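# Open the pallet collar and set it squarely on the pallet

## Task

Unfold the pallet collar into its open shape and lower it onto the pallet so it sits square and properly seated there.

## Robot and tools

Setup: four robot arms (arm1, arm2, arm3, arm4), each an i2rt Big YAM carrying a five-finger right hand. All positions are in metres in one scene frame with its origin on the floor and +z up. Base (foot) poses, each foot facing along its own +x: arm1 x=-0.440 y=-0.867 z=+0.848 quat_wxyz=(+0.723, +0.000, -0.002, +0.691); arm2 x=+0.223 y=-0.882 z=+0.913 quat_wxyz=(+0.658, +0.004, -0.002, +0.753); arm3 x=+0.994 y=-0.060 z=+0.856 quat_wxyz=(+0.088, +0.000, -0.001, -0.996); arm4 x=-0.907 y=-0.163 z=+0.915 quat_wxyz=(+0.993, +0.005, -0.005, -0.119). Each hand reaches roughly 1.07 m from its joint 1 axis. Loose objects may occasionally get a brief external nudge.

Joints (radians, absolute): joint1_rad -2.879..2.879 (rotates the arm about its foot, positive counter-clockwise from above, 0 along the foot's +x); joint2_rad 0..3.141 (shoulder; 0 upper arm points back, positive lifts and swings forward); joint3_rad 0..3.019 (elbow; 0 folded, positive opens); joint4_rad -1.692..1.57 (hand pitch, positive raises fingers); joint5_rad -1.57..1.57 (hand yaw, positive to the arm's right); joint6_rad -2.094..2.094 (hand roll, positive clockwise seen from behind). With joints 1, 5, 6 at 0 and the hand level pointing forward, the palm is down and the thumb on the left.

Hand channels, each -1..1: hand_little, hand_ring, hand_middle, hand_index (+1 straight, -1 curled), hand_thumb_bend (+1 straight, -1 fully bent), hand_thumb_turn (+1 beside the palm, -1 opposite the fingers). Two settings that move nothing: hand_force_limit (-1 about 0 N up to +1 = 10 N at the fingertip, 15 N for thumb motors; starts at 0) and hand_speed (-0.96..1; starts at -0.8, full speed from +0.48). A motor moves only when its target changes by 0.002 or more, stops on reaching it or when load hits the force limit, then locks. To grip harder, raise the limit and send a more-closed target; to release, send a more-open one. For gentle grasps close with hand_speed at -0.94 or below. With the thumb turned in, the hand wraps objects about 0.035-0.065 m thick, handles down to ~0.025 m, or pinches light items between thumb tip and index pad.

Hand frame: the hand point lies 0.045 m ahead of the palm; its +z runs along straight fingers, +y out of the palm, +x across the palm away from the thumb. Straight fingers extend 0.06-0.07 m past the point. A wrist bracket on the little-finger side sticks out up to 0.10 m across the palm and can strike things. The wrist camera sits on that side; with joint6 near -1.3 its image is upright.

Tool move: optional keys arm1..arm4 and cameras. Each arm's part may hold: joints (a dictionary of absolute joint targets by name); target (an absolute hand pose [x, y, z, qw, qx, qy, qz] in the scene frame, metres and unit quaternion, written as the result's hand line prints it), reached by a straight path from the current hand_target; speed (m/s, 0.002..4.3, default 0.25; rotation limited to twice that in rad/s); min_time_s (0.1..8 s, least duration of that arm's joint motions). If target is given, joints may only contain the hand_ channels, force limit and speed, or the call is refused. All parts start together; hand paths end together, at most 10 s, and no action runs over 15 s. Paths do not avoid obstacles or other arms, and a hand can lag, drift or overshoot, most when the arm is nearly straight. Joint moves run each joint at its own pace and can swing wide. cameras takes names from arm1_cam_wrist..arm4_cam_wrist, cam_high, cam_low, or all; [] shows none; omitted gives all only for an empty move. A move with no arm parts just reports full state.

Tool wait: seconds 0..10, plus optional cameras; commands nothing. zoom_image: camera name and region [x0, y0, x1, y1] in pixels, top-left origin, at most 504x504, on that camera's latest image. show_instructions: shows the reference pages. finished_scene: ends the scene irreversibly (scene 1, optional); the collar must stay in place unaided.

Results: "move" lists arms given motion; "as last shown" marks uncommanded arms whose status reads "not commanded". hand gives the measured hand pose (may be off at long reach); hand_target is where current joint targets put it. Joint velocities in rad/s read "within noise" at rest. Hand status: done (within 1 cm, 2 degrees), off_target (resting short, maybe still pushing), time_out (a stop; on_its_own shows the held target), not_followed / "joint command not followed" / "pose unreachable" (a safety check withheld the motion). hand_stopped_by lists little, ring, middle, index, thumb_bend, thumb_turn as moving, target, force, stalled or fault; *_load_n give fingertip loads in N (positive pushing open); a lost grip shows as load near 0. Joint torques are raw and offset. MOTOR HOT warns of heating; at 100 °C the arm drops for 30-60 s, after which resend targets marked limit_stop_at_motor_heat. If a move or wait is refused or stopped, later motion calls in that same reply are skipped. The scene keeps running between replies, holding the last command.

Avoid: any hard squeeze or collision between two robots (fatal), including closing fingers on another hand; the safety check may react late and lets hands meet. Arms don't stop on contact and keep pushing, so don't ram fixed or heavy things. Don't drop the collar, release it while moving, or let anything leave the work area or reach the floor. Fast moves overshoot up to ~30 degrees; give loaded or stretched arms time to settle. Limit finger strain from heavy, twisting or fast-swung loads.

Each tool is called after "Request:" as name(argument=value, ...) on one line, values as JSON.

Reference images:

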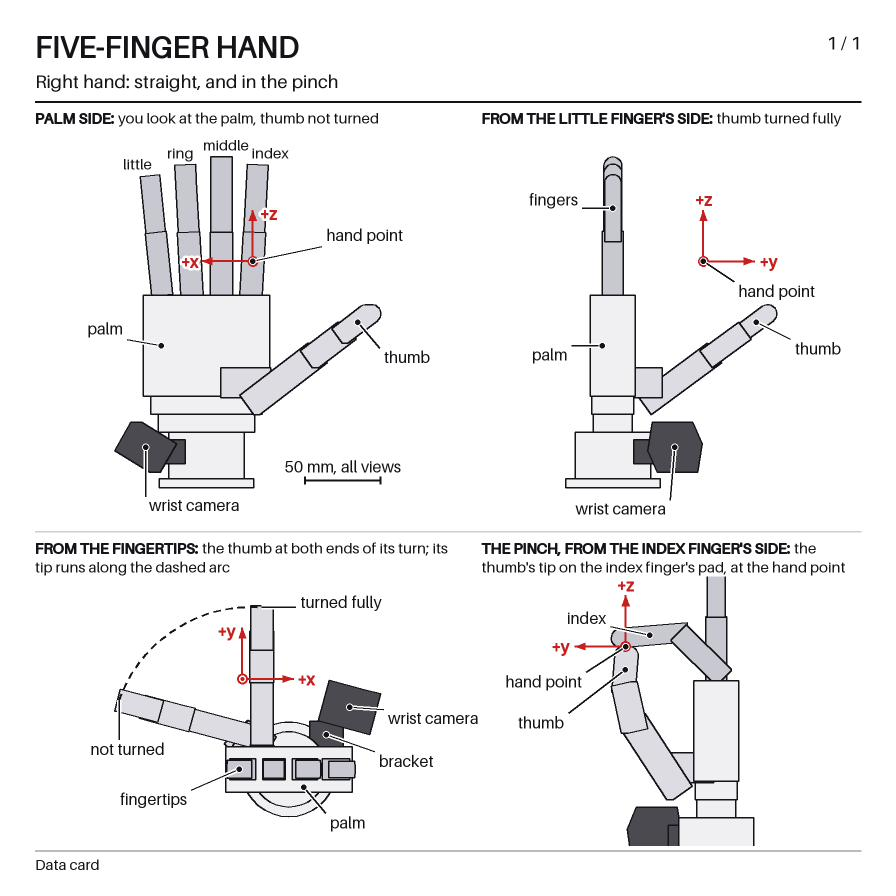

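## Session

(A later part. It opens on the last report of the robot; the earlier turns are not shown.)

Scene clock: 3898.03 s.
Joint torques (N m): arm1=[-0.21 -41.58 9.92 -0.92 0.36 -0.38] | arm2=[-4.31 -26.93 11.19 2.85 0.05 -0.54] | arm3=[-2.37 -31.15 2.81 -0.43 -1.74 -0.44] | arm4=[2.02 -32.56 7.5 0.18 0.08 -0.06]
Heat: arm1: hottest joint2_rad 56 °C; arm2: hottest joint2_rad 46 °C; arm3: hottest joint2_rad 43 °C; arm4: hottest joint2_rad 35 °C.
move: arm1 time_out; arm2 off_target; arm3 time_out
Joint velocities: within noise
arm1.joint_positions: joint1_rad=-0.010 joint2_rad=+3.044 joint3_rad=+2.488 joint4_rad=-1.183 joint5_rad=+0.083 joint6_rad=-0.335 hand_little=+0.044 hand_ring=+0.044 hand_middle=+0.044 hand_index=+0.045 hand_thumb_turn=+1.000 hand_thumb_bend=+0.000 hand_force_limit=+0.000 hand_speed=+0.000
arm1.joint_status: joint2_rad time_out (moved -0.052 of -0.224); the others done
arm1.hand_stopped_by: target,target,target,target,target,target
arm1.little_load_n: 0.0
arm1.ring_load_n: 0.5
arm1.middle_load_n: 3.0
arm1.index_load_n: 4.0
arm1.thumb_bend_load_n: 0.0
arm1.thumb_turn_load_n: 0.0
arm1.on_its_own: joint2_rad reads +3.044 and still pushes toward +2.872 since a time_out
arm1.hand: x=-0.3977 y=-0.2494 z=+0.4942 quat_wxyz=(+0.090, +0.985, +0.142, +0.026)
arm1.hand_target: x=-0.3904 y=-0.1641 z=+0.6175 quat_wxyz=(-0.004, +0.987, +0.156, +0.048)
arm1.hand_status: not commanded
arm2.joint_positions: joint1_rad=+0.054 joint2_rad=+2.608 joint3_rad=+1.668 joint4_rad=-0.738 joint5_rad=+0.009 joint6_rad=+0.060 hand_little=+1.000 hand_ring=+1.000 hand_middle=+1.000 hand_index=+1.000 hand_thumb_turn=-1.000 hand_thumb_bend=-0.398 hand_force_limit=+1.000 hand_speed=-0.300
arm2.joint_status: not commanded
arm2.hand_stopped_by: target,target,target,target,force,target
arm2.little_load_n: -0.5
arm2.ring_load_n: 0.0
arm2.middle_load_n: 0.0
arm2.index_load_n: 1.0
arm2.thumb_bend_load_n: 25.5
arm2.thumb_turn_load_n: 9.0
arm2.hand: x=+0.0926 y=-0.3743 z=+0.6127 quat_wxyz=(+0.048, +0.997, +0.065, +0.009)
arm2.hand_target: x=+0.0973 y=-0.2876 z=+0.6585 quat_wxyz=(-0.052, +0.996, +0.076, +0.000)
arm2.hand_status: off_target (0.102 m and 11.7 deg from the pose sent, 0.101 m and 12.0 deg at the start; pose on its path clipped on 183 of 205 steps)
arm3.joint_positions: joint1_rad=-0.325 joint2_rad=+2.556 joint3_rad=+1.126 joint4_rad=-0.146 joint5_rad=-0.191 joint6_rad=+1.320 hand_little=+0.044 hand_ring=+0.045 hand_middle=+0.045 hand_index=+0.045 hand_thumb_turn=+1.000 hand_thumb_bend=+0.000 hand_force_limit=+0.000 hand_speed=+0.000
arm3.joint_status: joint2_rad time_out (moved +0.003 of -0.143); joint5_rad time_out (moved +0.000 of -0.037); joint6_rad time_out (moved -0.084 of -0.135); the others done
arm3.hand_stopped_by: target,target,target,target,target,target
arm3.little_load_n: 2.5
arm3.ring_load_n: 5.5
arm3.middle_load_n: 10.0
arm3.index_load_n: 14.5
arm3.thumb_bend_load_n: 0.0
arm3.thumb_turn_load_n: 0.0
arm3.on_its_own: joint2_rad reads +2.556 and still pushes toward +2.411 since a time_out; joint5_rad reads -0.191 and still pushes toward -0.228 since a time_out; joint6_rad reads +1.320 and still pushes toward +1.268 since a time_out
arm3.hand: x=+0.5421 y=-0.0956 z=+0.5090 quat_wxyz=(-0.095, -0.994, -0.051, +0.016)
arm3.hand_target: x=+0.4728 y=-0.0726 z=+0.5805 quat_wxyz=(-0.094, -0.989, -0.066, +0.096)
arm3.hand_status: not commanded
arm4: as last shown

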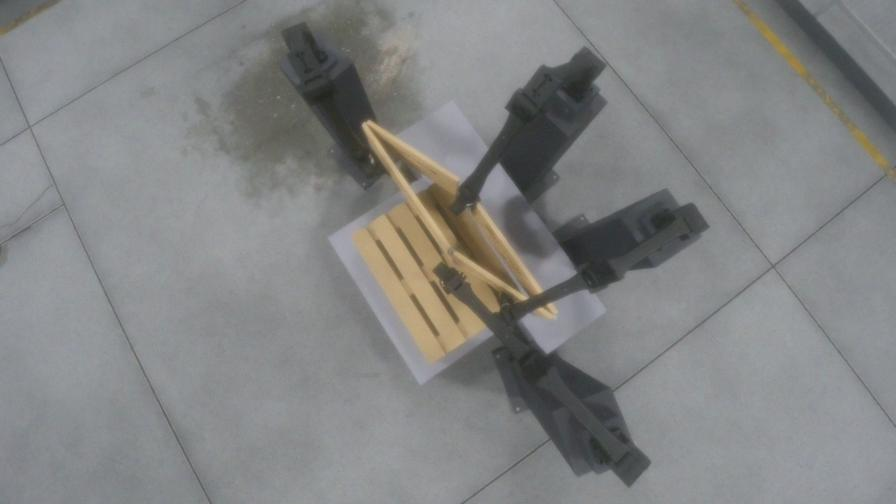

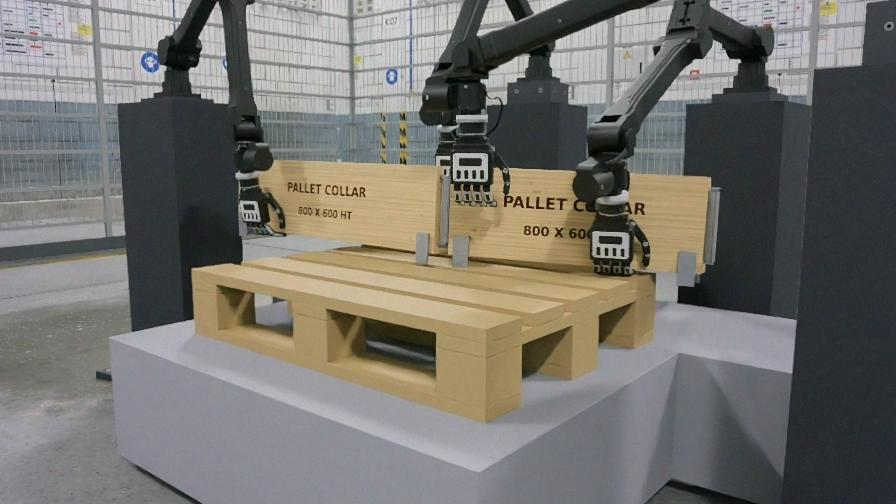

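Request:
move(arm1={"joints": {"joint1_rad": -0.007, "joint2_rad": 2.777, "joint3_rad": 2.293, "joint4_rad": -1.083, "joint5_rad": 0.100, "joint6_rad": -0.44}, "min_time_s": 5}, arm2={"target": [0.103, -0.285, 0.651, -0.0521, 0.994, 0.0957, -0.005], "speed": 0.02}, arm3={"joints": {"joint1_rad": -0.4055, "joint2_rad": 2.413, "joint3_rad": 1.166, "joint4_rad": -0.227, "joint5_rad": -0.224, "joint6_rad": 1.186}, "min_time_s": 5}, cameras=["cam_high", "cam_low"])

Request:
zoom_image(camera="cam_high", region=[320, 80, 640, 400])

Scene clock: 3925.03 s.
Joint torques (N m): arm1=[-0.91 -40.41 7.2 -2.33 0.75 -0.43] | arm2=[-4.84 -27.16 10.47 3.19 -0.02 -0.73] | arm3=[-1.73 -32.5 1.66 -1.16 -1.79 -0.53] | arm4=[1.96 -32.5 7.42 0.23 0.07 -0.05]
Heat: arm1: hottest joint2_rad 59 °C; arm2: hottest joint2_rad 47 °C; arm3: hottest joint2_rad 41 °C; arm4: hottest joint2_rad 35 °C.
move: arm1 time_out; arm2 off_target; arm3 time_out
Joint velocities: within noise
arm1.joint_positions: joint1_rad=-0.003 joint2_rad=+2.944 joint3_rad=+2.277 joint4_rad=-1.025 joint5_rad=+0.083 joint6_rad=-0.403 hand_little=+0.044 hand_ring=+0.044 hand_middle=+0.044 hand_index=+0.045 hand_thumb_turn=+1.000 hand_thumb_bend=+0.000 hand_force_limit=+0.000 hand_speed=+0.000
arm1.joint_status: joint2_rad time_out (moved -0.100 of -0.267); joint4_rad time_out (moved +0.159 of +0.100); joint6_rad time_out (moved -0.069 of -0.105); the others done
arm1.hand_stopped_by: target,target,target,target,target,target
arm1.little_load_n: 1.0
arm1.ring_load_n: 3.0
arm1.middle_load_n: 4.0
arm1.index_load_n: 5.0
arm1.thumb_bend_load_n: 0.0
arm1.thumb_turn_load_n: 0.0
arm1.on_its_own: joint2_rad reads +2.944 and still pushes toward +2.777 since a time_out; joint4_rad reads -1.025 and still pushes toward -1.083 since a time_out; joint6_rad reads -0.403 and still pushes toward -0.440 since a time_out
arm1.hand: x=-0.3978 y=-0.2604 z=+0.4934 quat_wxyz=(+0.067, +0.981, +0.178, +0.029)
arm1.hand_target: x=-0.3869 y=-0.1974 z=+0.6058 quat_wxyz=(+0.010, +0.980, +0.192, +0.051)
arm1.hand_status: not commanded
arm2.joint_positions: joint1_rad=+0.054 joint2_rad=+2.606 joint3_rad=+1.661 joint4_rad=-0.739 joint5_rad=+0.009 joint6_rad=+0.031 hand_little=+1.000 hand_ring=+1.000 hand_middle=+1.000 hand_index=+1.000 hand_thumb_turn=-0.999 hand_thumb_bend=-0.397 hand_force_limit=+1.000 hand_speed=-0.300
arm2.joint_status: not commanded
arm2.hand_stopped_by: target,target,target,target,force,target
arm2.little_load_n: 0.0
arm2.ring_load_n: 0.0
arm2.middle_load_n: 0.0
arm2.index_load_n: 1.5
arm2.thumb_bend_load_n: 27.5
arm2.thumb_turn_load_n: 11.5
arm2.hand: x=+0.0955 y=-0.3780 z=+0.6131 quat_wxyz=(+0.051, +0.996, +0.079, +0.009)
arm2.hand_target: x=+0.1052 y=-0.2914 z=+0.6586 quat_wxyz=(-0.051, +0.994, +0.095, +0.001)
arm2.hand_status: off_target (0.101 m and 12.1 deg from the pose sent, 0.098 m and 12.2 deg at the start; pose on its path clipped on 128 of 264 steps)
arm3.joint_positions: joint1_rad=-0.363 joint2_rad=+2.561 joint3_rad=+1.163 joint4_rad=-0.189 joint5_rad=-0.188 joint6_rad=+1.256 hand_little=+0.044 hand_ring=+0.045 hand_middle=+0.045 hand_index=+0.045 hand_thumb_turn=+1.000 hand_thumb_bend=+0.000 hand_force_limit=+0.000 hand_speed=+0.000
arm3.joint_status: joint2_rad time_out (moved +0.004 of -0.143); joint5_rad time_out (moved +0.003 of -0.033); joint6_rad time_out (moved -0.064 of -0.134); the others done
arm3.hand_stopped_by: target,target,target,target,target,target
arm3.little_load_n: 2.5
arm3.ring_load_n: 5.5
arm3.middle_load_n: 11.0
arm3.index_load_n: 15.0
arm3.thumb_bend_load_n: 0.0
arm3.thumb_turn_load_n: 0.0
arm3.on_its_own: joint2_rad reads +2.561 and still pushes toward +2.413 since a time_out; joint5_rad reads -0.188 and still pushes toward -0.224 since a time_out; joint6_rad reads +1.256 and still pushes toward +1.186 since a time_out
arm3.hand: x=+0.5349 y=-0.0779 z=+0.5091 quat_wxyz=(-0.094, -0.993, -0.063, +0.016)
arm3.hand_target: x=+0.4816 y=-0.0527 z=+0.5792 quat_wxyz=(-0.093, -0.989, -0.083, +0.080)
arm3.hand_status: not commanded
arm4: as last shown

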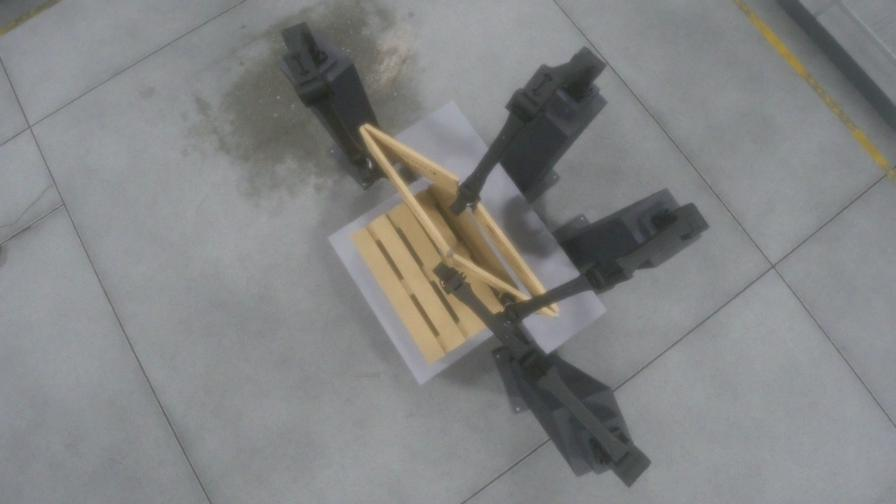

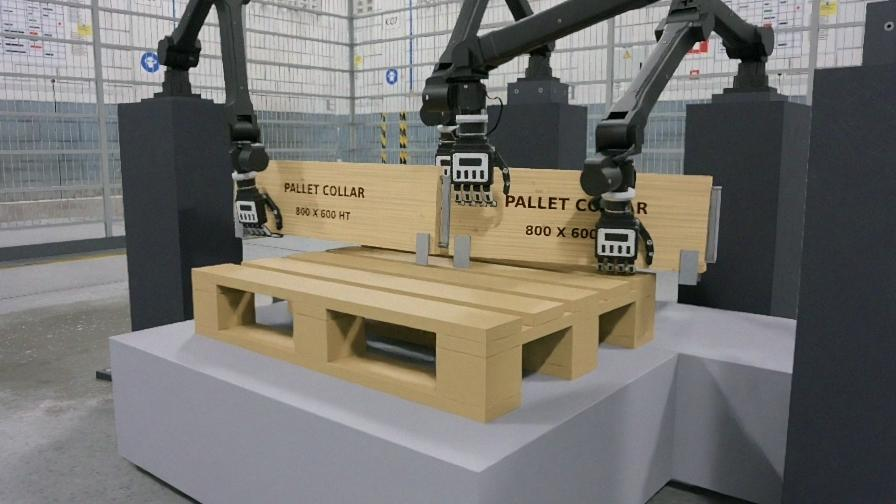

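Scaled by 1.575 from the camera's image (finer frame: 1280x720).

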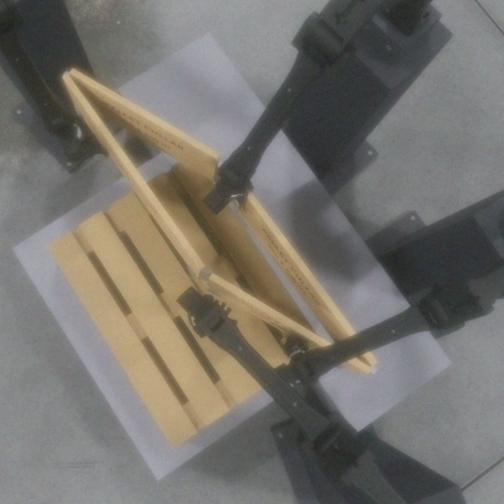

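Request:
zoom_image(camera="cam_low", region=[380, 160, 740, 310])

Request:
zoom_image(camera="cam_low", region=[220, 140, 480, 300])

Scaled by 1.400 from the camera's image (finer frame: 1280x720).

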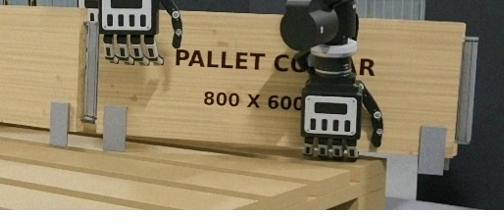

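Scaled by 1.938 from the camera's image (finer frame: 1280x720).

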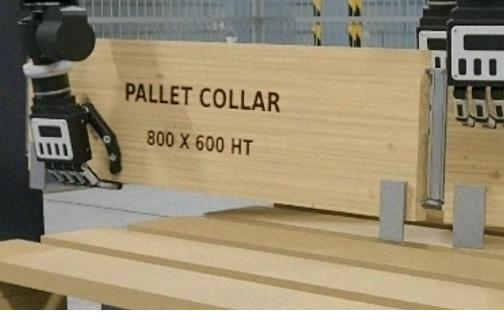

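Request:
move(cameras=["arm1_cam_wrist", "arm2_cam_wrist", "arm3_cam_wrist"])

Scene clock: 3976.33 s.
Joint torques (N m): arm1=[-0.67 -40.29 7.34 -2.35 0.76 -0.45] | arm2=[-4.78 -27.11 10.5 3.26 0 -0.74] | arm3=[-3.19 -31.97 1.58 -1.28 -1.7 -0.52] | arm4=[2.02 -32.62 7.47 0.2 0.07 -0.06]
Heat: arm1: hottest joint2_rad 59 °C; arm2: hottest joint2_rad 46 °C; arm3: hottest joint2_rad 40 °C; arm4: hottest joint2_rad 35 °C.
Joint velocities: within noise
arm1.joint_positions: joint1_rad=-0.003 joint2_rad=+2.944 joint3_rad=+2.277 joint4_rad=-1.025 joint5_rad=+0.083 joint6_rad=-0.403 hand_little=+0.044 hand_ring=+0.044 hand_middle=+0.044 hand_index=+0.045 hand_thumb_turn=+1.000 hand_thumb_bend=+0.000 hand_force_limit=+0.000 hand_speed=+0.000
arm1.joint_status: joint2_rad time_out (moved -0.100 of -0.267); joint4_rad time_out (moved +0.159 of +0.100); joint6_rad time_out (moved -0.069 of -0.105); the others done
arm1.hand_stopped_by: target,target,target,target,target,target
arm1.little_load_n: 1.0
arm1.ring_load_n: 3.0
arm1.middle_load_n: 4.0
arm1.index_load_n: 5.0
arm1.thumb_bend_load_n: 0.0
arm1.thumb_turn_load_n: 0.5
arm1.on_its_own: joint2_rad reads +2.944 and still pushes toward +2.777 since a time_out; joint4_rad reads -1.025 and still pushes toward -1.083 since a time_out; joint6_rad reads -0.403 and still pushes toward -0.440 since a time_out
arm1.hand: x=-0.3978 y=-0.2604 z=+0.4934 quat_wxyz=(+0.067, +0.981, +0.178, +0.029) (m; scene frame)
arm1.hand_target: x=-0.3869 y=-0.1974 z=+0.6058 quat_wxyz=(+0.010, +0.980, +0.192, +0.051) (m; scene frame)
arm1.hand_status: not commanded
arm2.joint_positions: joint1_rad=+0.054 joint2_rad=+2.606 joint3_rad=+1.661 joint4_rad=-0.739 joint5_rad=+0.009 joint6_rad=+0.031 hand_little=+1.000 hand_ring=+1.000 hand_middle=+1.000 hand_index=+1.000 hand_thumb_turn=-0.999 hand_thumb_bend=-0.397 hand_force_limit=+1.000 hand_speed=-0.300
arm2.joint_status: not commanded
arm2.hand_stopped_by: target,target,target,target,force,target
arm2.little_load_n: 0.0
arm2.ring_load_n: 0.0
arm2.middle_load_n: 0.0
arm2.index_load_n: 1.5
arm2.thumb_bend_load_n: 27.0
arm2.thumb_turn_load_n: 11.0
arm2.hand: x=+0.0955 y=-0.3780 z=+0.6131 quat_wxyz=(+0.051, +0.996, +0.079, +0.009) (m; scene frame)
arm2.hand_target: x=+0.1052 y=-0.2914 z=+0.6586 quat_wxyz=(-0.051, +0.994, +0.095, +0.001) (m; scene frame)
arm2.hand_status: off_target (0.101 m and 12.1 deg from the pose sent, 0.098 m and 12.2 deg at the start; pose on its path clipped on 128 of 264 steps)
arm3.joint_positions: joint1_rad=-0.363 joint2_rad=+2.561 joint3_rad=+1.163 joint4_rad=-0.189 joint5_rad=-0.188 joint6_rad=+1.256 hand_little=+0.044 hand_ring=+0.045 hand_middle=+0.045 hand_index=+0.045 hand_thumb_turn=+1.000 hand_thumb_bend=+0.000 hand_force_limit=+0.000 hand_speed=+0.000
arm3.joint_status: joint2_rad time_out (moved +0.004 of -0.143); joint5_rad time_out (moved +0.003 of -0.033); joint6_rad time_out (moved -0.064 of -0.134); the others done
arm3.hand_stopped_by: target,target,target,target,target,target
arm3.little_load_n: 2.5
arm3.ring_load_n: 5.5
arm3.middle_load_n: 10.5
arm3.index_load_n: 15.0
arm3.thumb_bend_load_n: 0.0
arm3.thumb_turn_load_n: 0.0
arm3.on_its_own: joint2_rad reads +2.561 and still pushes toward +2.413 since a time_out; joint5_rad reads -0.188 and still pushes toward -0.224 since a time_out; joint6_rad reads +1.256 and still pushes toward +1.186 since a time_out
arm3.hand: x=+0.5349 y=-0.0779 z=+0.5091 quat_wxyz=(-0.094, -0.993, -0.063, +0.016) (m; scene frame)
arm3.hand_target: x=+0.4816 y=-0.0527 z=+0.5792 quat_wxyz=(-0.093, -0.989, -0.083, +0.080) (m; scene frame)
arm3.hand_status: not commanded
arm4.joint_positions: joint1_rad=+0.424 joint2_rad=+3.102 joint3_rad=+2.799 joint4_rad=-1.253 joint5_rad=+0.045 joint6_rad=-1.783 hand_little=+0.044 hand_ring=+0.044 hand_middle=+0.044 hand_index=+0.044 hand_thumb_turn=+1.000 hand_thumb_bend=+0.000 hand_force_limit=+0.000 hand_speed=+0.000
arm4.joint_status: not commanded
arm4.hand_stopped_by: target,target,target,target,target,target
arm4.little_load_n: 0.0
arm4.ring_load_n: 0.0
arm4.middle_load_n: 0.0
arm4.index_load_n: 0.0
arm4.thumb_bend_load_n: 0.0
arm4.thumb_turn_load_n: 0.0
arm4.hand: x=-0.1494 y=-0.0949 z=+0.6217 quat_wxyz=(+0.019, +0.980, +0.197, +0.013) (m; scene frame)
arm4.hand_target: x=-0.1494 y=-0.0949 z=+0.6217 quat_wxyz=(+0.019, +0.980, +0.197, +0.013) (m; scene frame)
arm4.hand_status: not commanded
pictures: arm1_cam_wrist, arm2_cam_wrist, arm3_cam_wrist
camera_calibration:
arm1_cam_wrist: T_world_to_cam=[[0.58548, -0.80536, 0.09277, -0.01732], [-0.7173, -0.46132, 0.52217, -0.66304], [-0.37774, -0.37226, -0.84778, 0.28913]] pos_world=[-0.35624, -0.21219, 0.59294]
arm2_cam_wrist: T_world_to_cam=[[0.41022, -0.90526, 0.11061, -0.45159], [-0.80635, -0.30336, 0.50771, -0.34686], [-0.42606, -0.29746, -0.8544, 0.56776]] pos_world=[0.14746, -0.34514, 0.71114]
arm3_cam_wrist: T_world_to_cam=[[0.43812, -0.88111, 0.17803, -0.39901], [-0.74175, -0.24248, 0.62531, 0.05308], [-0.5078, -0.40602, -0.7598, 0.74252]] pos_world=[0.59124, -0.03722, 0.60201]

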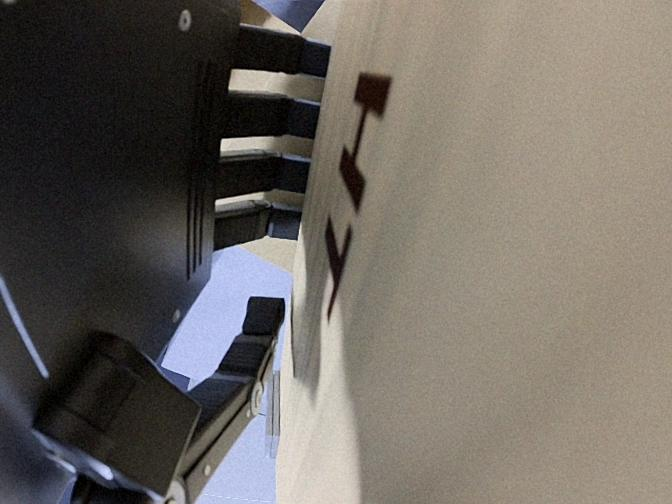

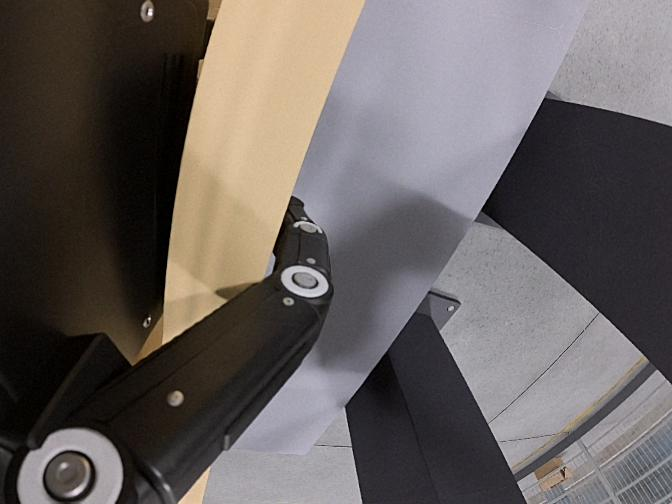

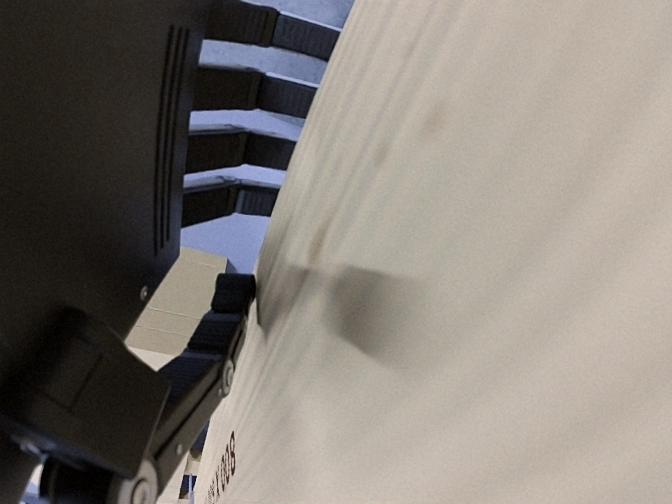

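Request:
move(arm2={"target": [0.100, -0.290, 0.651, 0.0, 0.9994, 0.0349, 0.0], "speed": 0.03}, arm3={"joints": {"joint1_rad": -0.410, "joint4_rad": -0.247, "joint6_rad": 1.29}, "min_time_s": 3}, cameras=["cam_high"])

Request:
zoom_image(camera="cam_high", region=[320, 80, 640, 400])

Scene clock: 4033.80 s.
Joint torques (N m): arm1=[-0.73 -39.94 7.83 -2.17 0.52 -0.13] | arm2=[-4.6 -24.12 14.58 0.34 0.13 0.04] | arm3=[-2.32 -31.68 1.14 -1.32 -1.86 0.23] | arm4=[1.79 -32.5 7.53 0.27 0.09 -0.05]
Heat: arm1: hottest joint2_rad 59 °C; arm2: hottest joint2_rad 46 °C; arm3: hottest joint2_rad 40 °C; arm4: hottest joint2_rad 36 °C.
move: arm2 off_target; arm3 done
Joint velocities: within noise
arm1, arm4: as last shown
arm1.joint_positions: joint1_rad=-0.003 joint2_rad=+2.941 joint3_rad=+2.270 joint4_rad=-1.026 joint5_rad=+0.090 joint6_rad=-0.430 hand_little=+0.044 hand_ring=+0.044 hand_middle=+0.044 hand_index=+0.045 hand_thumb_turn=+1.000 hand_thumb_bend=+0.000 hand_force_limit=+0.000 hand_speed=+0.000
arm1.little_load_n: 0.5
arm1.middle_load_n: 4.5
arm1.index_load_n: 5.5
arm1.thumb_turn_load_n: 0.0
arm1.on_its_own: joint2_rad reads +2.941 and still pushes toward +2.777 since a time_out; joint4_rad reads -1.026 and still pushes toward -1.083 since a time_out
arm1.hand: x=-0.3951 y=-0.2636 z=+0.4936 quat_wxyz=(+0.071, +0.978, +0.192, +0.030)
arm1.hand_target: x=-0.3868 y=-0.1973 z=+0.6059 quat_wxyz=(+0.010, +0.980, +0.192, +0.051)
arm2.joint_positions: joint1_rad=+0.043 joint2_rad=+2.619 joint3_rad=+1.701 joint4_rad=-0.811 joint5_rad=+0.000 joint6_rad=+0.077 hand_little=+1.000 hand_ring=+1.000 hand_middle=+1.000 hand_index=+1.000 hand_thumb_turn=-0.999 hand_thumb_bend=-0.397 hand_force_limit=+1.000 hand_speed=-0.300
arm2.joint_status: not commanded
arm2.hand_stopped_by: target,target,target,target,force,target
arm2.little_load_n: 0.0
arm2.ring_load_n: 0.0
arm2.middle_load_n: 1.5
arm2.index_load_n: 2.0
arm2.thumb_bend_load_n: 28.0
arm2.thumb_turn_load_n: 6.5
arm2.hand: x=+0.0965 y=-0.3771 z=+0.6190 quat_wxyz=(+0.074, +0.996, +0.050, +0.008)
arm2.hand_target: x=+0.1023 y=-0.2961 z=+0.6581 quat_wxyz=(-0.001, +0.999, +0.034, +0.001)
arm2.hand_status: off_target (0.093 m and 8.7 deg from the pose sent, 0.096 m and 7.8 deg at the start)
arm3.joint_positions: joint1_rad=-0.374 joint2_rad=+2.561 joint3_rad=+1.169 joint4_rad=-0.206 joint5_rad=-0.184 joint6_rad=+1.267 hand_little=+0.044 hand_ring=+0.045 hand_middle=+0.045 hand_index=+0.045 hand_thumb_turn=+1.000 hand_thumb_bend=+0.000 hand_force_limit=+0.000 hand_speed=+0.000
arm3.joint_status: all done
arm3.hand_stopped_by: target,target,target,target,target,target
arm3.little_load_n: 3.5
arm3.ring_load_n: 6.0
arm3.middle_load_n: 9.0
arm3.index_load_n: 12.5
arm3.thumb_bend_load_n: 0.0
arm3.thumb_turn_load_n: 0.0
arm3.on_its_own: joint2_rad reads +2.561 and still pushes toward +2.413 since a time_out; joint5_rad reads -0.184 and still pushes toward -0.224 since a time_out
arm3.hand: x=+0.5351 y=-0.0717 z=+0.5090 quat_wxyz=(-0.094, -0.994, -0.052, +0.010)
arm3.hand_target: x=+0.4801 y=-0.0492 z=+0.5790 quat_wxyz=(-0.100, -0.992, -0.028, +0.065)
arm3.hand_status: not commanded
arm4.thumb_bend_load_n: -0.5

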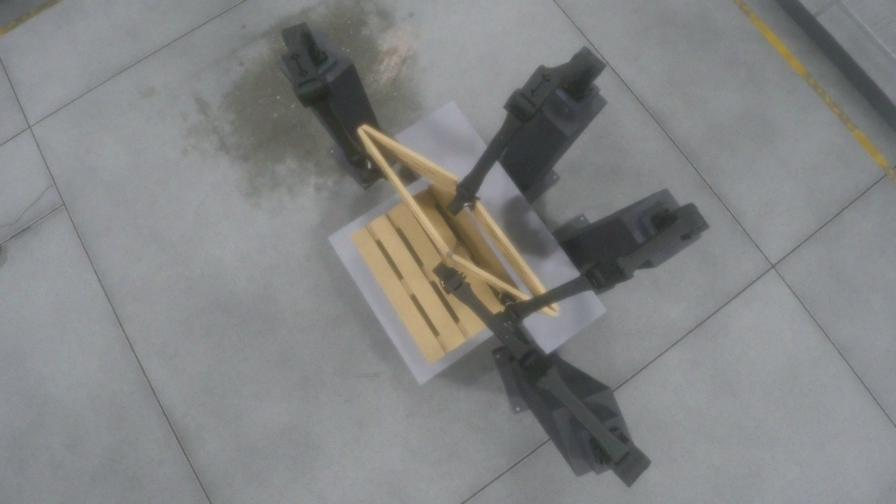

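Scaled by 1.575 from the camera's image (finer frame: 1280x720).

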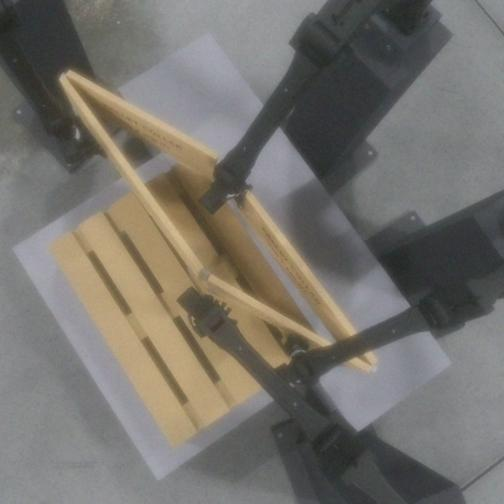

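Request:
zoom_image(camera="cam_high", region=[430, 160, 530, 260])

Request:
zoom_image(camera="cam_high", region=[350, 110, 450, 210])

Scaled by 5.040 from the camera's image (finer frame: 1280x720).

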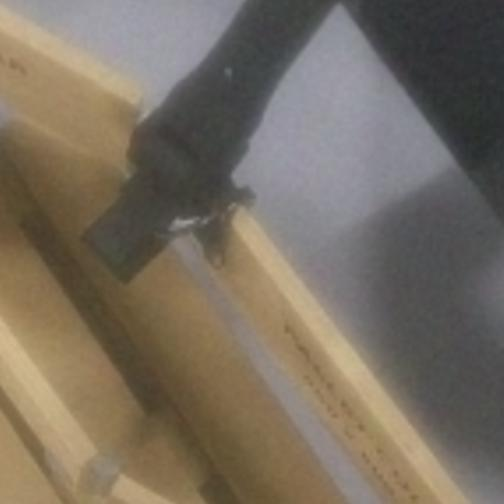

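Scaled by 5.040 from the camera's image (finer frame: 1280x720).

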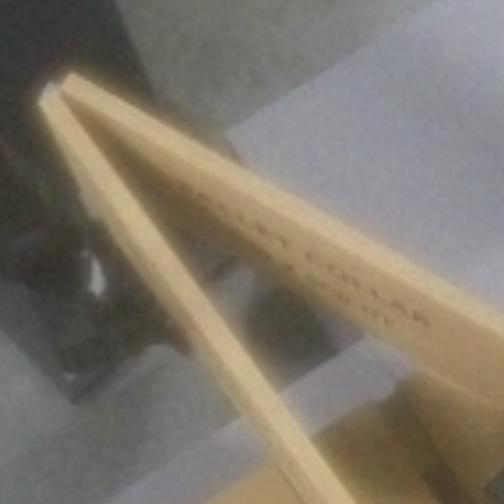

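Request:
zoom_image(camera="cam_high", region=[460, 195, 510, 245])

Request:
zoom_image(camera="cam_high", region=[515, 270, 575, 330])

Scaled by 10.080 from the camera's image (finer frame: 1280x720).

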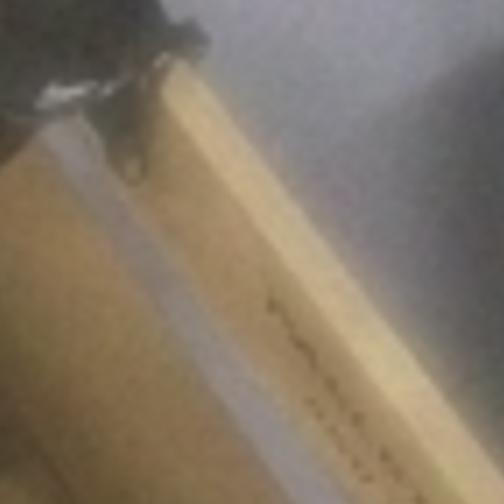

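Scaled by 8.400 from the camera's image (finer frame: 1280x720).

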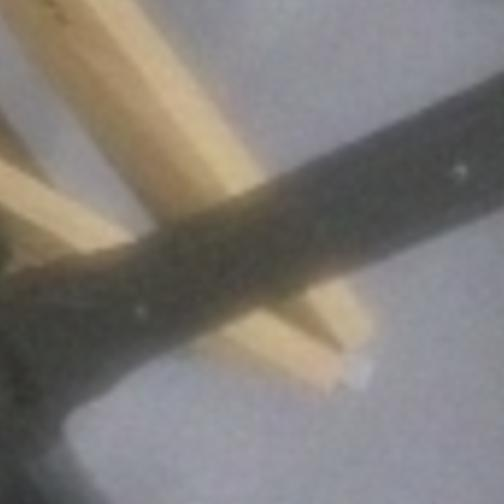

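Request:
move(arm2={"target": [0.0975, -0.350, 0.690, 0.0, 0.9994, 0.0349, 0.0], "speed": 0.03}, cameras=["cam_high", "cam_low"])

Request:
zoom_image(camera="cam_high", region=[460, 195, 510, 245])

Scene clock: 4099.20 s.
Joint torques (N m): arm1=[-0.85 -39.24 8.55 -2.03 0.4 -0.06] | arm2=[-2.49 -29.16 5.75 -0.62 -0.25 0.1] | arm3=[-1.85 -30.33 1.4 -0.46 -1.82 0.22] | arm4=[1.96 -32.5 7.49 0.23 0.06 -0.05]
Heat: arm1: hottest joint2_rad 58 °C; arm2: hottest joint3_rad 52 °C; arm3: hottest joint2_rad 41 °C; arm4: hottest joint2_rad 36 °C.
move: arm2 off_target
Joint velocities: within noise
arm1, arm3, arm4: as last shown
arm1.joint_positions: joint1_rad=-0.003 joint2_rad=+2.940 joint3_rad=+2.261 joint4_rad=-1.033 joint5_rad=+0.093 joint6_rad=-0.436 hand_little=+0.044 hand_ring=+0.044 hand_middle=+0.044 hand_index=+0.045 hand_thumb_turn=+1.000 hand_thumb_bend=+0.000 hand_force_limit=+0.000 hand_speed=+0.000
arm1.little_load_n: 0.0
arm1.ring_load_n: 2.0
arm1.on_its_own: joint2_rad reads +2.940 and still pushes toward +2.777 since a time_out
arm1.hand: x=-0.3944 y=-0.2692 z=+0.4935 quat_wxyz=(+0.079, +0.977, +0.195, +0.030)
arm1.hand_target: x=-0.3868 y=-0.1974 z=+0.6059 quat_wxyz=(+0.010, +0.980, +0.192, +0.051)
arm2.joint_positions: joint1_rad=+0.038 joint2_rad=+2.528 joint3_rad=+1.555 joint4_rad=-0.695 joint5_rad=+0.008 joint6_rad=+0.091 hand_little=+1.000 hand_ring=+1.000 hand_middle=+1.000 hand_index=+1.000 hand_thumb_turn=-1.000 hand_thumb_bend=-0.398 hand_force_limit=+1.000 hand_speed=-0.300
arm2.joint_status: not commanded
arm2.hand_stopped_by: target,target,target,target,force,target
arm2.little_load_n: 0.0
arm2.ring_load_n: 0.0
arm2.middle_load_n: 1.0
arm2.index_load_n: 0.5
arm2.thumb_bend_load_n: 12.0
arm2.thumb_turn_load_n: 1.5
arm2.hand: x=+0.1019 y=-0.3911 z=+0.6328 quat_wxyz=(+0.044, +0.998, +0.041, +0.008)
arm2.hand_target: x=+0.0978 y=-0.3523 z=+0.6875 quat_wxyz=(+0.000, +0.999, +0.035, +0.000)
arm2.hand_status: off_target (0.071 m and 5.1 deg from the pose sent, 0.076 m and 8.7 deg at the start)
arm3.joint_positions: joint1_rad=-0.390 joint2_rad=+2.548 joint3_rad=+1.166 joint4_rad=-0.226 joint5_rad=-0.186 joint6_rad=+1.268 hand_little=+0.044 hand_ring=+0.045 hand_middle=+0.045 hand_index=+0.045 hand_thumb_turn=+1.000 hand_thumb_bend=+0.000 hand_force_limit=+0.000 hand_speed=+0.000
arm3.little_load_n: 2.5
arm3.ring_load_n: 5.0
arm3.middle_load_n: 7.0
arm3.index_load_n: 9.5
arm3.on_its_own: joint5_rad reads -0.186 and still pushes toward -0.224 since a time_out
arm3.hand: x=+0.5357 y=-0.0650 z=+0.5140 quat_wxyz=(-0.096, -0.994, -0.043, +0.006)
arm3.hand_target: x=+0.4801 y=-0.0491 z=+0.5791 quat_wxyz=(-0.100, -0.992, -0.028, +0.065)
arm4.thumb_bend_load_n: 0.0

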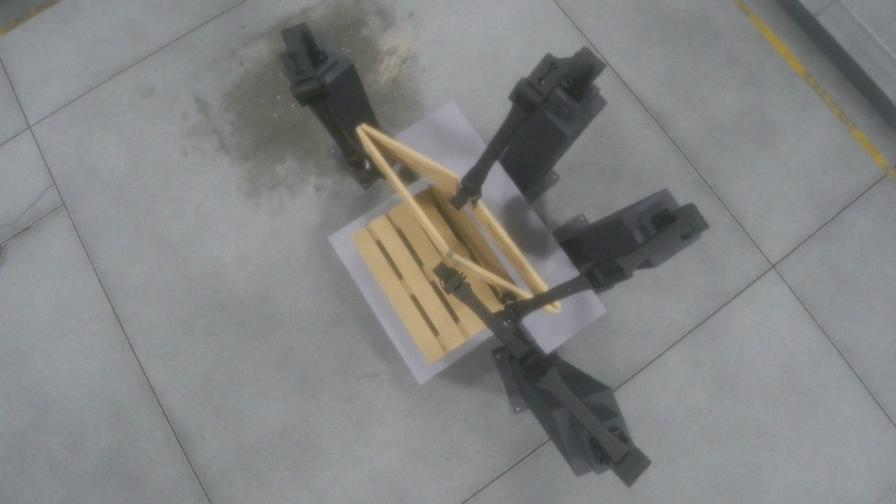

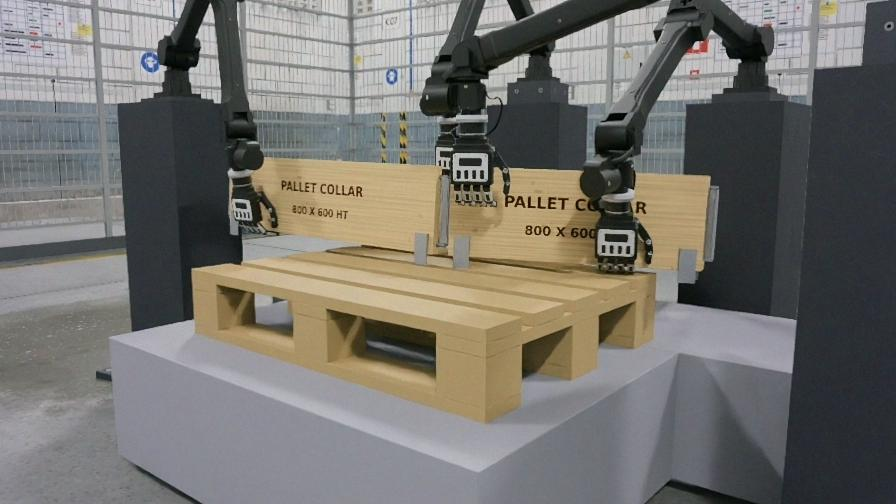

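Scaled by 10.080 from the camera's image (finer frame: 1280x720).

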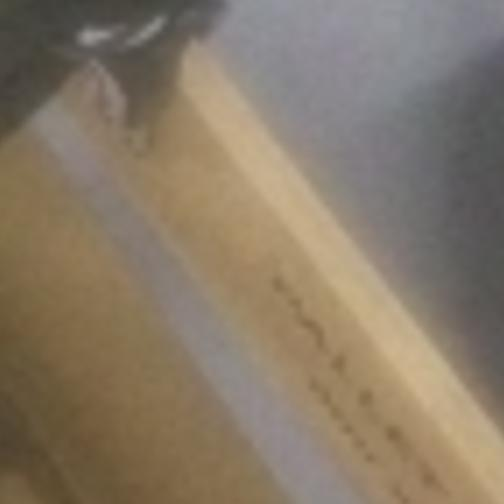

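Request:
zoom_image(camera="cam_high", region=[350, 110, 470, 230])

Request:
zoom_image(camera="cam_high", region=[445, 215, 565, 335])

Scaled by 4.200 from the camera's image (finer frame: 1280x720).

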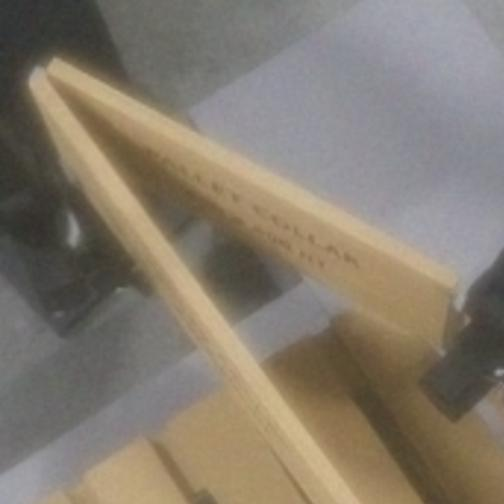

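Scaled by 4.200 from the camera's image (finer frame: 1280x720).

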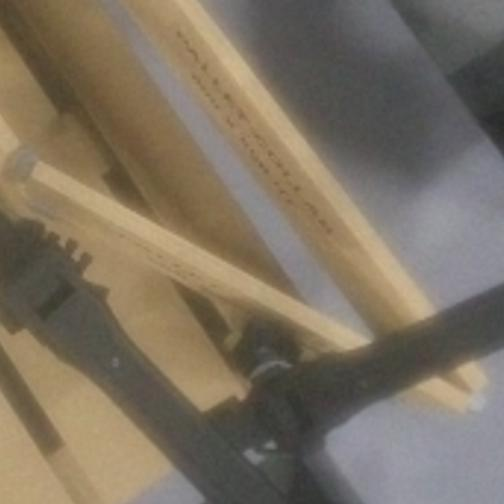

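Request:
move(arm1={"joints": {"joint1_rad": -0.014, "joint2_rad": 2.734, "joint3_rad": 2.183, "joint4_rad": -1.021, "joint5_rad": 0.111, "joint6_rad": -0.487}, "min_time_s": 4}, arm2={"target": [0.108, -0.350, 0.690, 0.0, 0.9985, 0.0553, 0.0], "speed": 0.02}, arm3={"joints": {"joint1_rad": -0.440, "joint2_rad": 2.423, "joint3_rad": 1.197, "joint4_rad": -0.286, "joint5_rad": -0.219, "joint6_rad": 1.227}, "min_time_s": 4}, cameras=["cam_high", "cam_low"])

Request:
zoom_image(camera="cam_high", region=[460, 195, 510, 245])

Scene clock: 4184.27 s.
Joint torques (N m): arm1=[-1.03 -39.47 7.27 -1.8 0.53 -0.19] | arm2=[-2.67 -29.22 6.43 -0.7 -0.23 -0.15] | arm3=[-1.44 -29.68 2.69 -1.11 -1.77 0] | arm4=[2.08 -32.67 7.53 0.25 0.08 -0.05]
Heat: arm1: hottest joint2_rad 64 °C; arm2: hottest joint2_rad 53 °C; arm3: hottest joint2_rad 45 °C; arm4: hottest joint2_rad 36 °C.
move: arm1 time_out; arm2 off_target; arm3 time_out
Joint velocities: within noise
arm1.joint_positions: joint1_rad=-0.006 joint2_rad=+2.899 joint3_rad=+2.162 joint4_rad=-0.974 joint5_rad=+0.100 joint6_rad=-0.474 hand_little=+0.044 hand_ring=+0.044 hand_middle=+0.044 hand_index=+0.045 hand_thumb_turn=+1.000 hand_thumb_bend=+0.000 hand_force_limit=+0.000 hand_speed=+0.000
arm1.joint_status: joint2_rad time_out (moved -0.041 of -0.206); the others done
arm1.hand_stopped_by: target,target,target,target,target,target
arm1.little_load_n: 0.0
arm1.ring_load_n: 2.5
arm1.middle_load_n: 5.5
arm1.index_load_n: 6.5
arm1.thumb_bend_load_n: 0.0
arm1.thumb_turn_load_n: 0.0
arm1.on_its_own: joint2_rad reads +2.899 and still pushes toward +2.734 since a time_out
arm1.hand: x=-0.3891 y=-0.2841 z=+0.4928 quat_wxyz=(+0.080, +0.973, +0.212, +0.032)
arm1.hand_target: x=-0.3777 y=-0.2156 z=+0.6005 quat_wxyz=(+0.015, +0.976, +0.212, +0.055)
arm1.hand_status: not commanded
arm2.joint_positions: joint1_rad=+0.028 joint2_rad=+2.524 joint3_rad=+1.543 joint4_rad=-0.691 joint5_rad=+0.008 joint6_rad=+0.060 hand_little=+1.000 hand_ring=+1.000 hand_middle=+1.000 hand_index=+1.000 hand_thumb_turn=-1.000 hand_thumb_bend=-0.398 hand_force_limit=+1.000 hand_speed=-0.300
arm2.joint_status: not commanded
arm2.hand_stopped_by: target,target,target,target,force,target
arm2.little_load_n: 0.0
arm2.ring_load_n: 0.0
arm2.middle_load_n: 1.0
arm2.index_load_n: 0.5
arm2.thumb_bend_load_n: 14.5
arm2.thumb_turn_load_n: 2.0
arm2.hand: x=+0.1095 y=-0.3947 z=+0.6329 quat_wxyz=(+0.046, +0.998, +0.052, +0.008)
arm2.hand_target: x=+0.1083 y=-0.3525 z=+0.6877 quat_wxyz=(+0.000, +0.998, +0.055, +0.001)
arm2.hand_status: off_target (0.073 m and 5.3 deg from the pose sent, 0.071 m and 5.3 deg at the start)
arm3.joint_positions: joint1_rad=-0.411 joint2_rad=+2.548 joint3_rad=+1.184 joint4_rad=-0.253 joint5_rad=-0.183 joint6_rad=+1.232 hand_little=+0.044 hand_ring=+0.045 hand_middle=+0.045 hand_index=+0.045 hand_thumb_turn=+1.000 hand_thumb_bend=+0.000 hand_force_limit=+0.000 hand_speed=+0.000
arm3.joint_status: joint5_rad time_out (moved +0.002 of -0.033); the others done
arm3.hand_stopped_by: target,target,target,target,target,target
arm3.little_load_n: 3.5
arm3.ring_load_n: 5.0
arm3.middle_load_n: 7.5
arm3.index_load_n: 9.5
arm3.thumb_bend_load_n: 0.0
arm3.thumb_turn_load_n: 0.0
arm3.on_its_own: joint5_rad reads -0.183 and still pushes toward -0.219 since a time_out
arm3.hand: x=+0.5340 y=-0.0549 z=+0.5152 quat_wxyz=(-0.096, -0.994, -0.050, +0.004)
arm3.hand_target: x=+0.4797 y=-0.0332 z=+0.5772 quat_wxyz=(-0.097, -0.993, -0.043, +0.061)
arm3.hand_status: not commanded
arm4: as last shown

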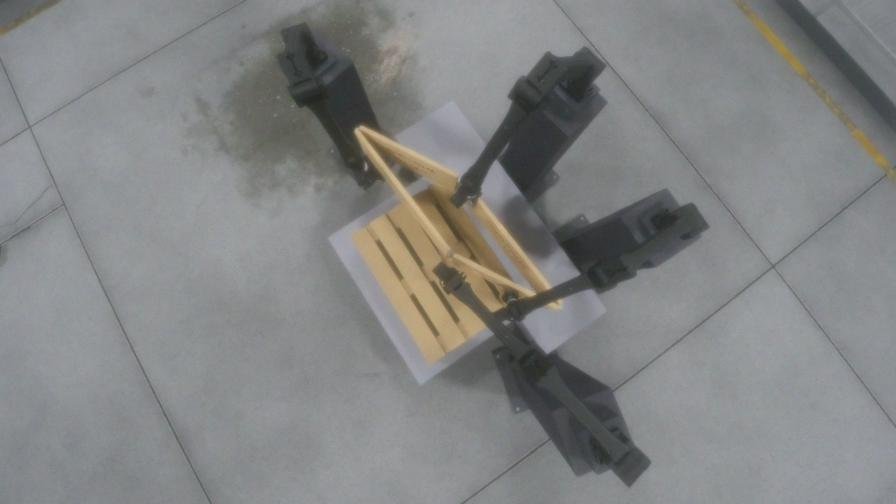

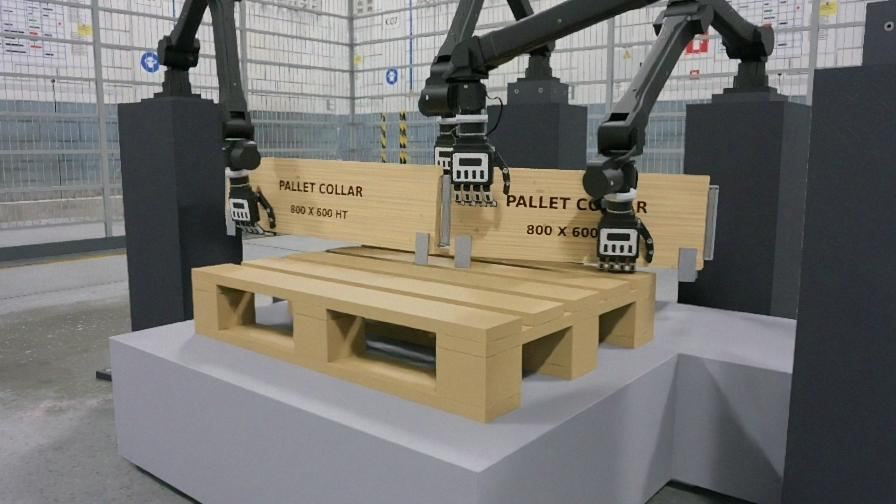

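Scaled by 10.080 from the camera's image (finer frame: 1280x720).

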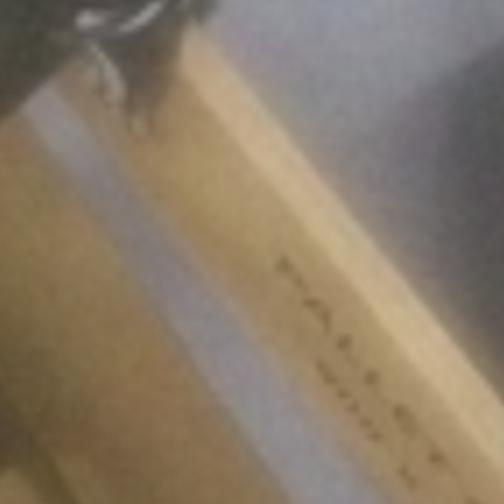

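Request:
move(arm1={"joints": {"joint1_rad": -0.021, "joint2_rad": 2.698, "joint3_rad": 2.084, "joint4_rad": -0.965, "joint5_rad": 0.123, "joint6_rad": -0.535}, "min_time_s": 4}, arm2={"target": [0.116, -0.340, 0.690, 0.0, 0.9971, 0.0755, 0.0], "speed": 0.02}, arm3={"joints": {"joint1_rad": -0.483, "joint2_rad": 2.435, "joint3_rad": 1.227, "joint4_rad": -0.326, "joint5_rad": -0.213, "joint6_rad": 1.163}, "min_time_s": 4}, cameras=["cam_high"])

Request:
zoom_image(camera="cam_high", region=[460, 195, 510, 245])

Scene clock: 4199.83 s.
Joint torques (N m): arm1=[-0.56 -39.12 7.04 -1.69 0.43 -0.11] | arm2=[-1.96 -27.87 9.05 -1.06 -0.46 -0.1] | arm3=[-0.67 -28.92 3.17 -1.31 -1.61 -0.08] | arm4=[2.02 -32.5 7.53 0.23 0.09 -0.04]
Heat: arm1: hottest joint2_rad 63 °C; arm2: hottest joint2_rad 53 °C; arm3: hottest joint2_rad 45 °C; arm4: hottest joint2_rad 36 °C.
move: arm1 time_out; arm2 off_target; arm3 time_out
Joint velocities: within noise
arm1.joint_positions: joint1_rad=-0.018 joint2_rad=+2.862 joint3_rad=+2.062 joint4_rad=-0.923 joint5_rad=+0.115 joint6_rad=-0.529 hand_little=+0.044 hand_ring=+0.044 hand_middle=+0.044 hand_index=+0.045 hand_thumb_turn=+1.000 hand_thumb_bend=+0.000 hand_force_limit=+0.000 hand_speed=+0.000
arm1.joint_status: joint2_rad time_out (moved -0.036 of -0.201); the others done
arm1.hand_stopped_by: target,target,target,target,target,target
arm1.little_load_n: 0.0
arm1.ring_load_n: 1.5
arm1.middle_load_n: 5.5
arm1.index_load_n: 8.0
arm1.thumb_bend_load_n: 0.0
arm1.thumb_turn_load_n: 0.0
arm1.on_its_own: joint2_rad reads +2.862 and still pushes toward +2.698 since a time_out
arm1.hand: x=-0.3769 y=-0.3062 z=+0.4916 quat_wxyz=(+0.089, +0.968, +0.233, +0.034)
arm1.hand_target: x=-0.3690 y=-0.2345 z=+0.5954 quat_wxyz=(+0.021, +0.971, +0.232, +0.059)
arm1.hand_status: not commanded
arm2.joint_positions: joint1_rad=+0.009 joint2_rad=+2.520 joint3_rad=+1.547 joint4_rad=-0.706 joint5_rad=+0.014 joint6_rad=+0.002 hand_little=+1.000 hand_ring=+1.000 hand_middle=+1.000 hand_index=+1.000 hand_thumb_turn=-1.000 hand_thumb_bend=-0.398 hand_force_limit=+1.000 hand_speed=-0.300
arm2.joint_status: not commanded
arm2.hand_stopped_by: target,target,target,target,force,target
arm2.little_load_n: 0.0
arm2.ring_load_n: 0.0
arm2.middle_load_n: 1.5
arm2.index_load_n: 0.0
arm2.thumb_bend_load_n: 12.5
arm2.thumb_turn_load_n: 2.0
arm2.hand: x=+0.1236 y=-0.3937 z=+0.6367 quat_wxyz=(+0.049, +0.996, +0.071, +0.009)
arm2.hand_target: x=+0.1165 y=-0.3432 z=+0.6897 quat_wxyz=(+0.000, +0.997, +0.076, +0.000)
arm2.hand_status: off_target (0.076 m and 5.7 deg from the pose sent, 0.079 m and 6.0 deg at the start)
arm3.joint_positions: joint1_rad=-0.463 joint2_rad=+2.548 joint3_rad=+1.212 joint4_rad=-0.293 joint5_rad=-0.177 joint6_rad=+1.169 hand_little=+0.044 hand_ring=+0.045 hand_middle=+0.045 hand_index=+0.045 hand_thumb_turn=+1.000 hand_thumb_bend=+0.000 hand_force_limit=+0.000 hand_speed=+0.000
arm3.joint_status: joint5_rad time_out (moved +0.006 of -0.030); the others done
arm3.hand_stopped_by: target,target,target,target,target,target
arm3.little_load_n: 3.0
arm3.ring_load_n: 4.5
arm3.middle_load_n: 6.5
arm3.index_load_n: 8.5
arm3.thumb_bend_load_n: 0.0
arm3.thumb_turn_load_n: 0.0
arm3.on_its_own: joint5_rad reads -0.177 and still pushes toward -0.213 since a time_out
arm3.hand: x=+0.5322 y=-0.0292 z=+0.5173 quat_wxyz=(-0.094, -0.994, -0.055, +0.002)
arm3.hand_target: x=+0.4826 y=-0.0107 z=+0.5744 quat_wxyz=(-0.094, -0.993, -0.052, +0.054)
arm3.hand_status: not commanded
arm4: as last shown

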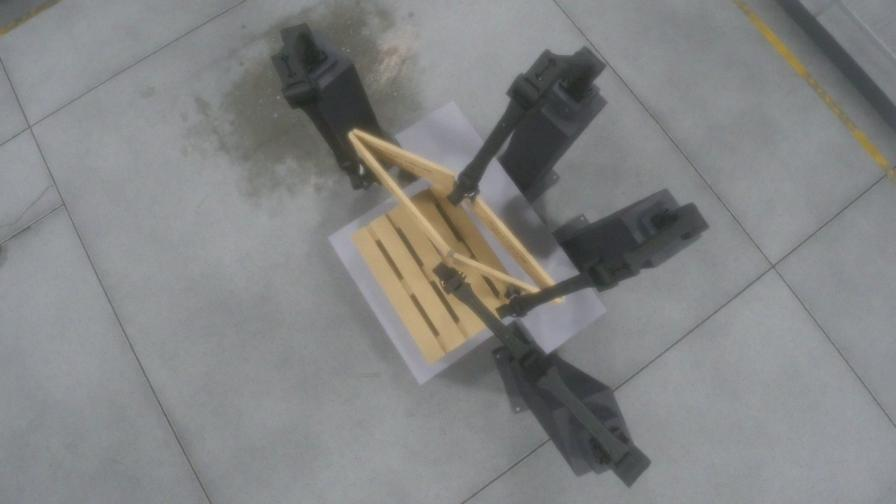

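Scaled by 10.080 from the camera's image (finer frame: 1280x720).

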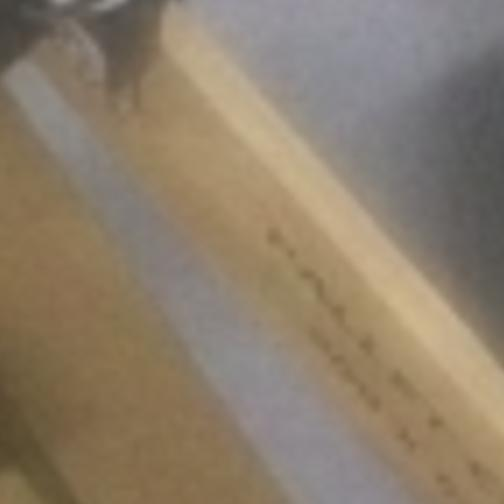

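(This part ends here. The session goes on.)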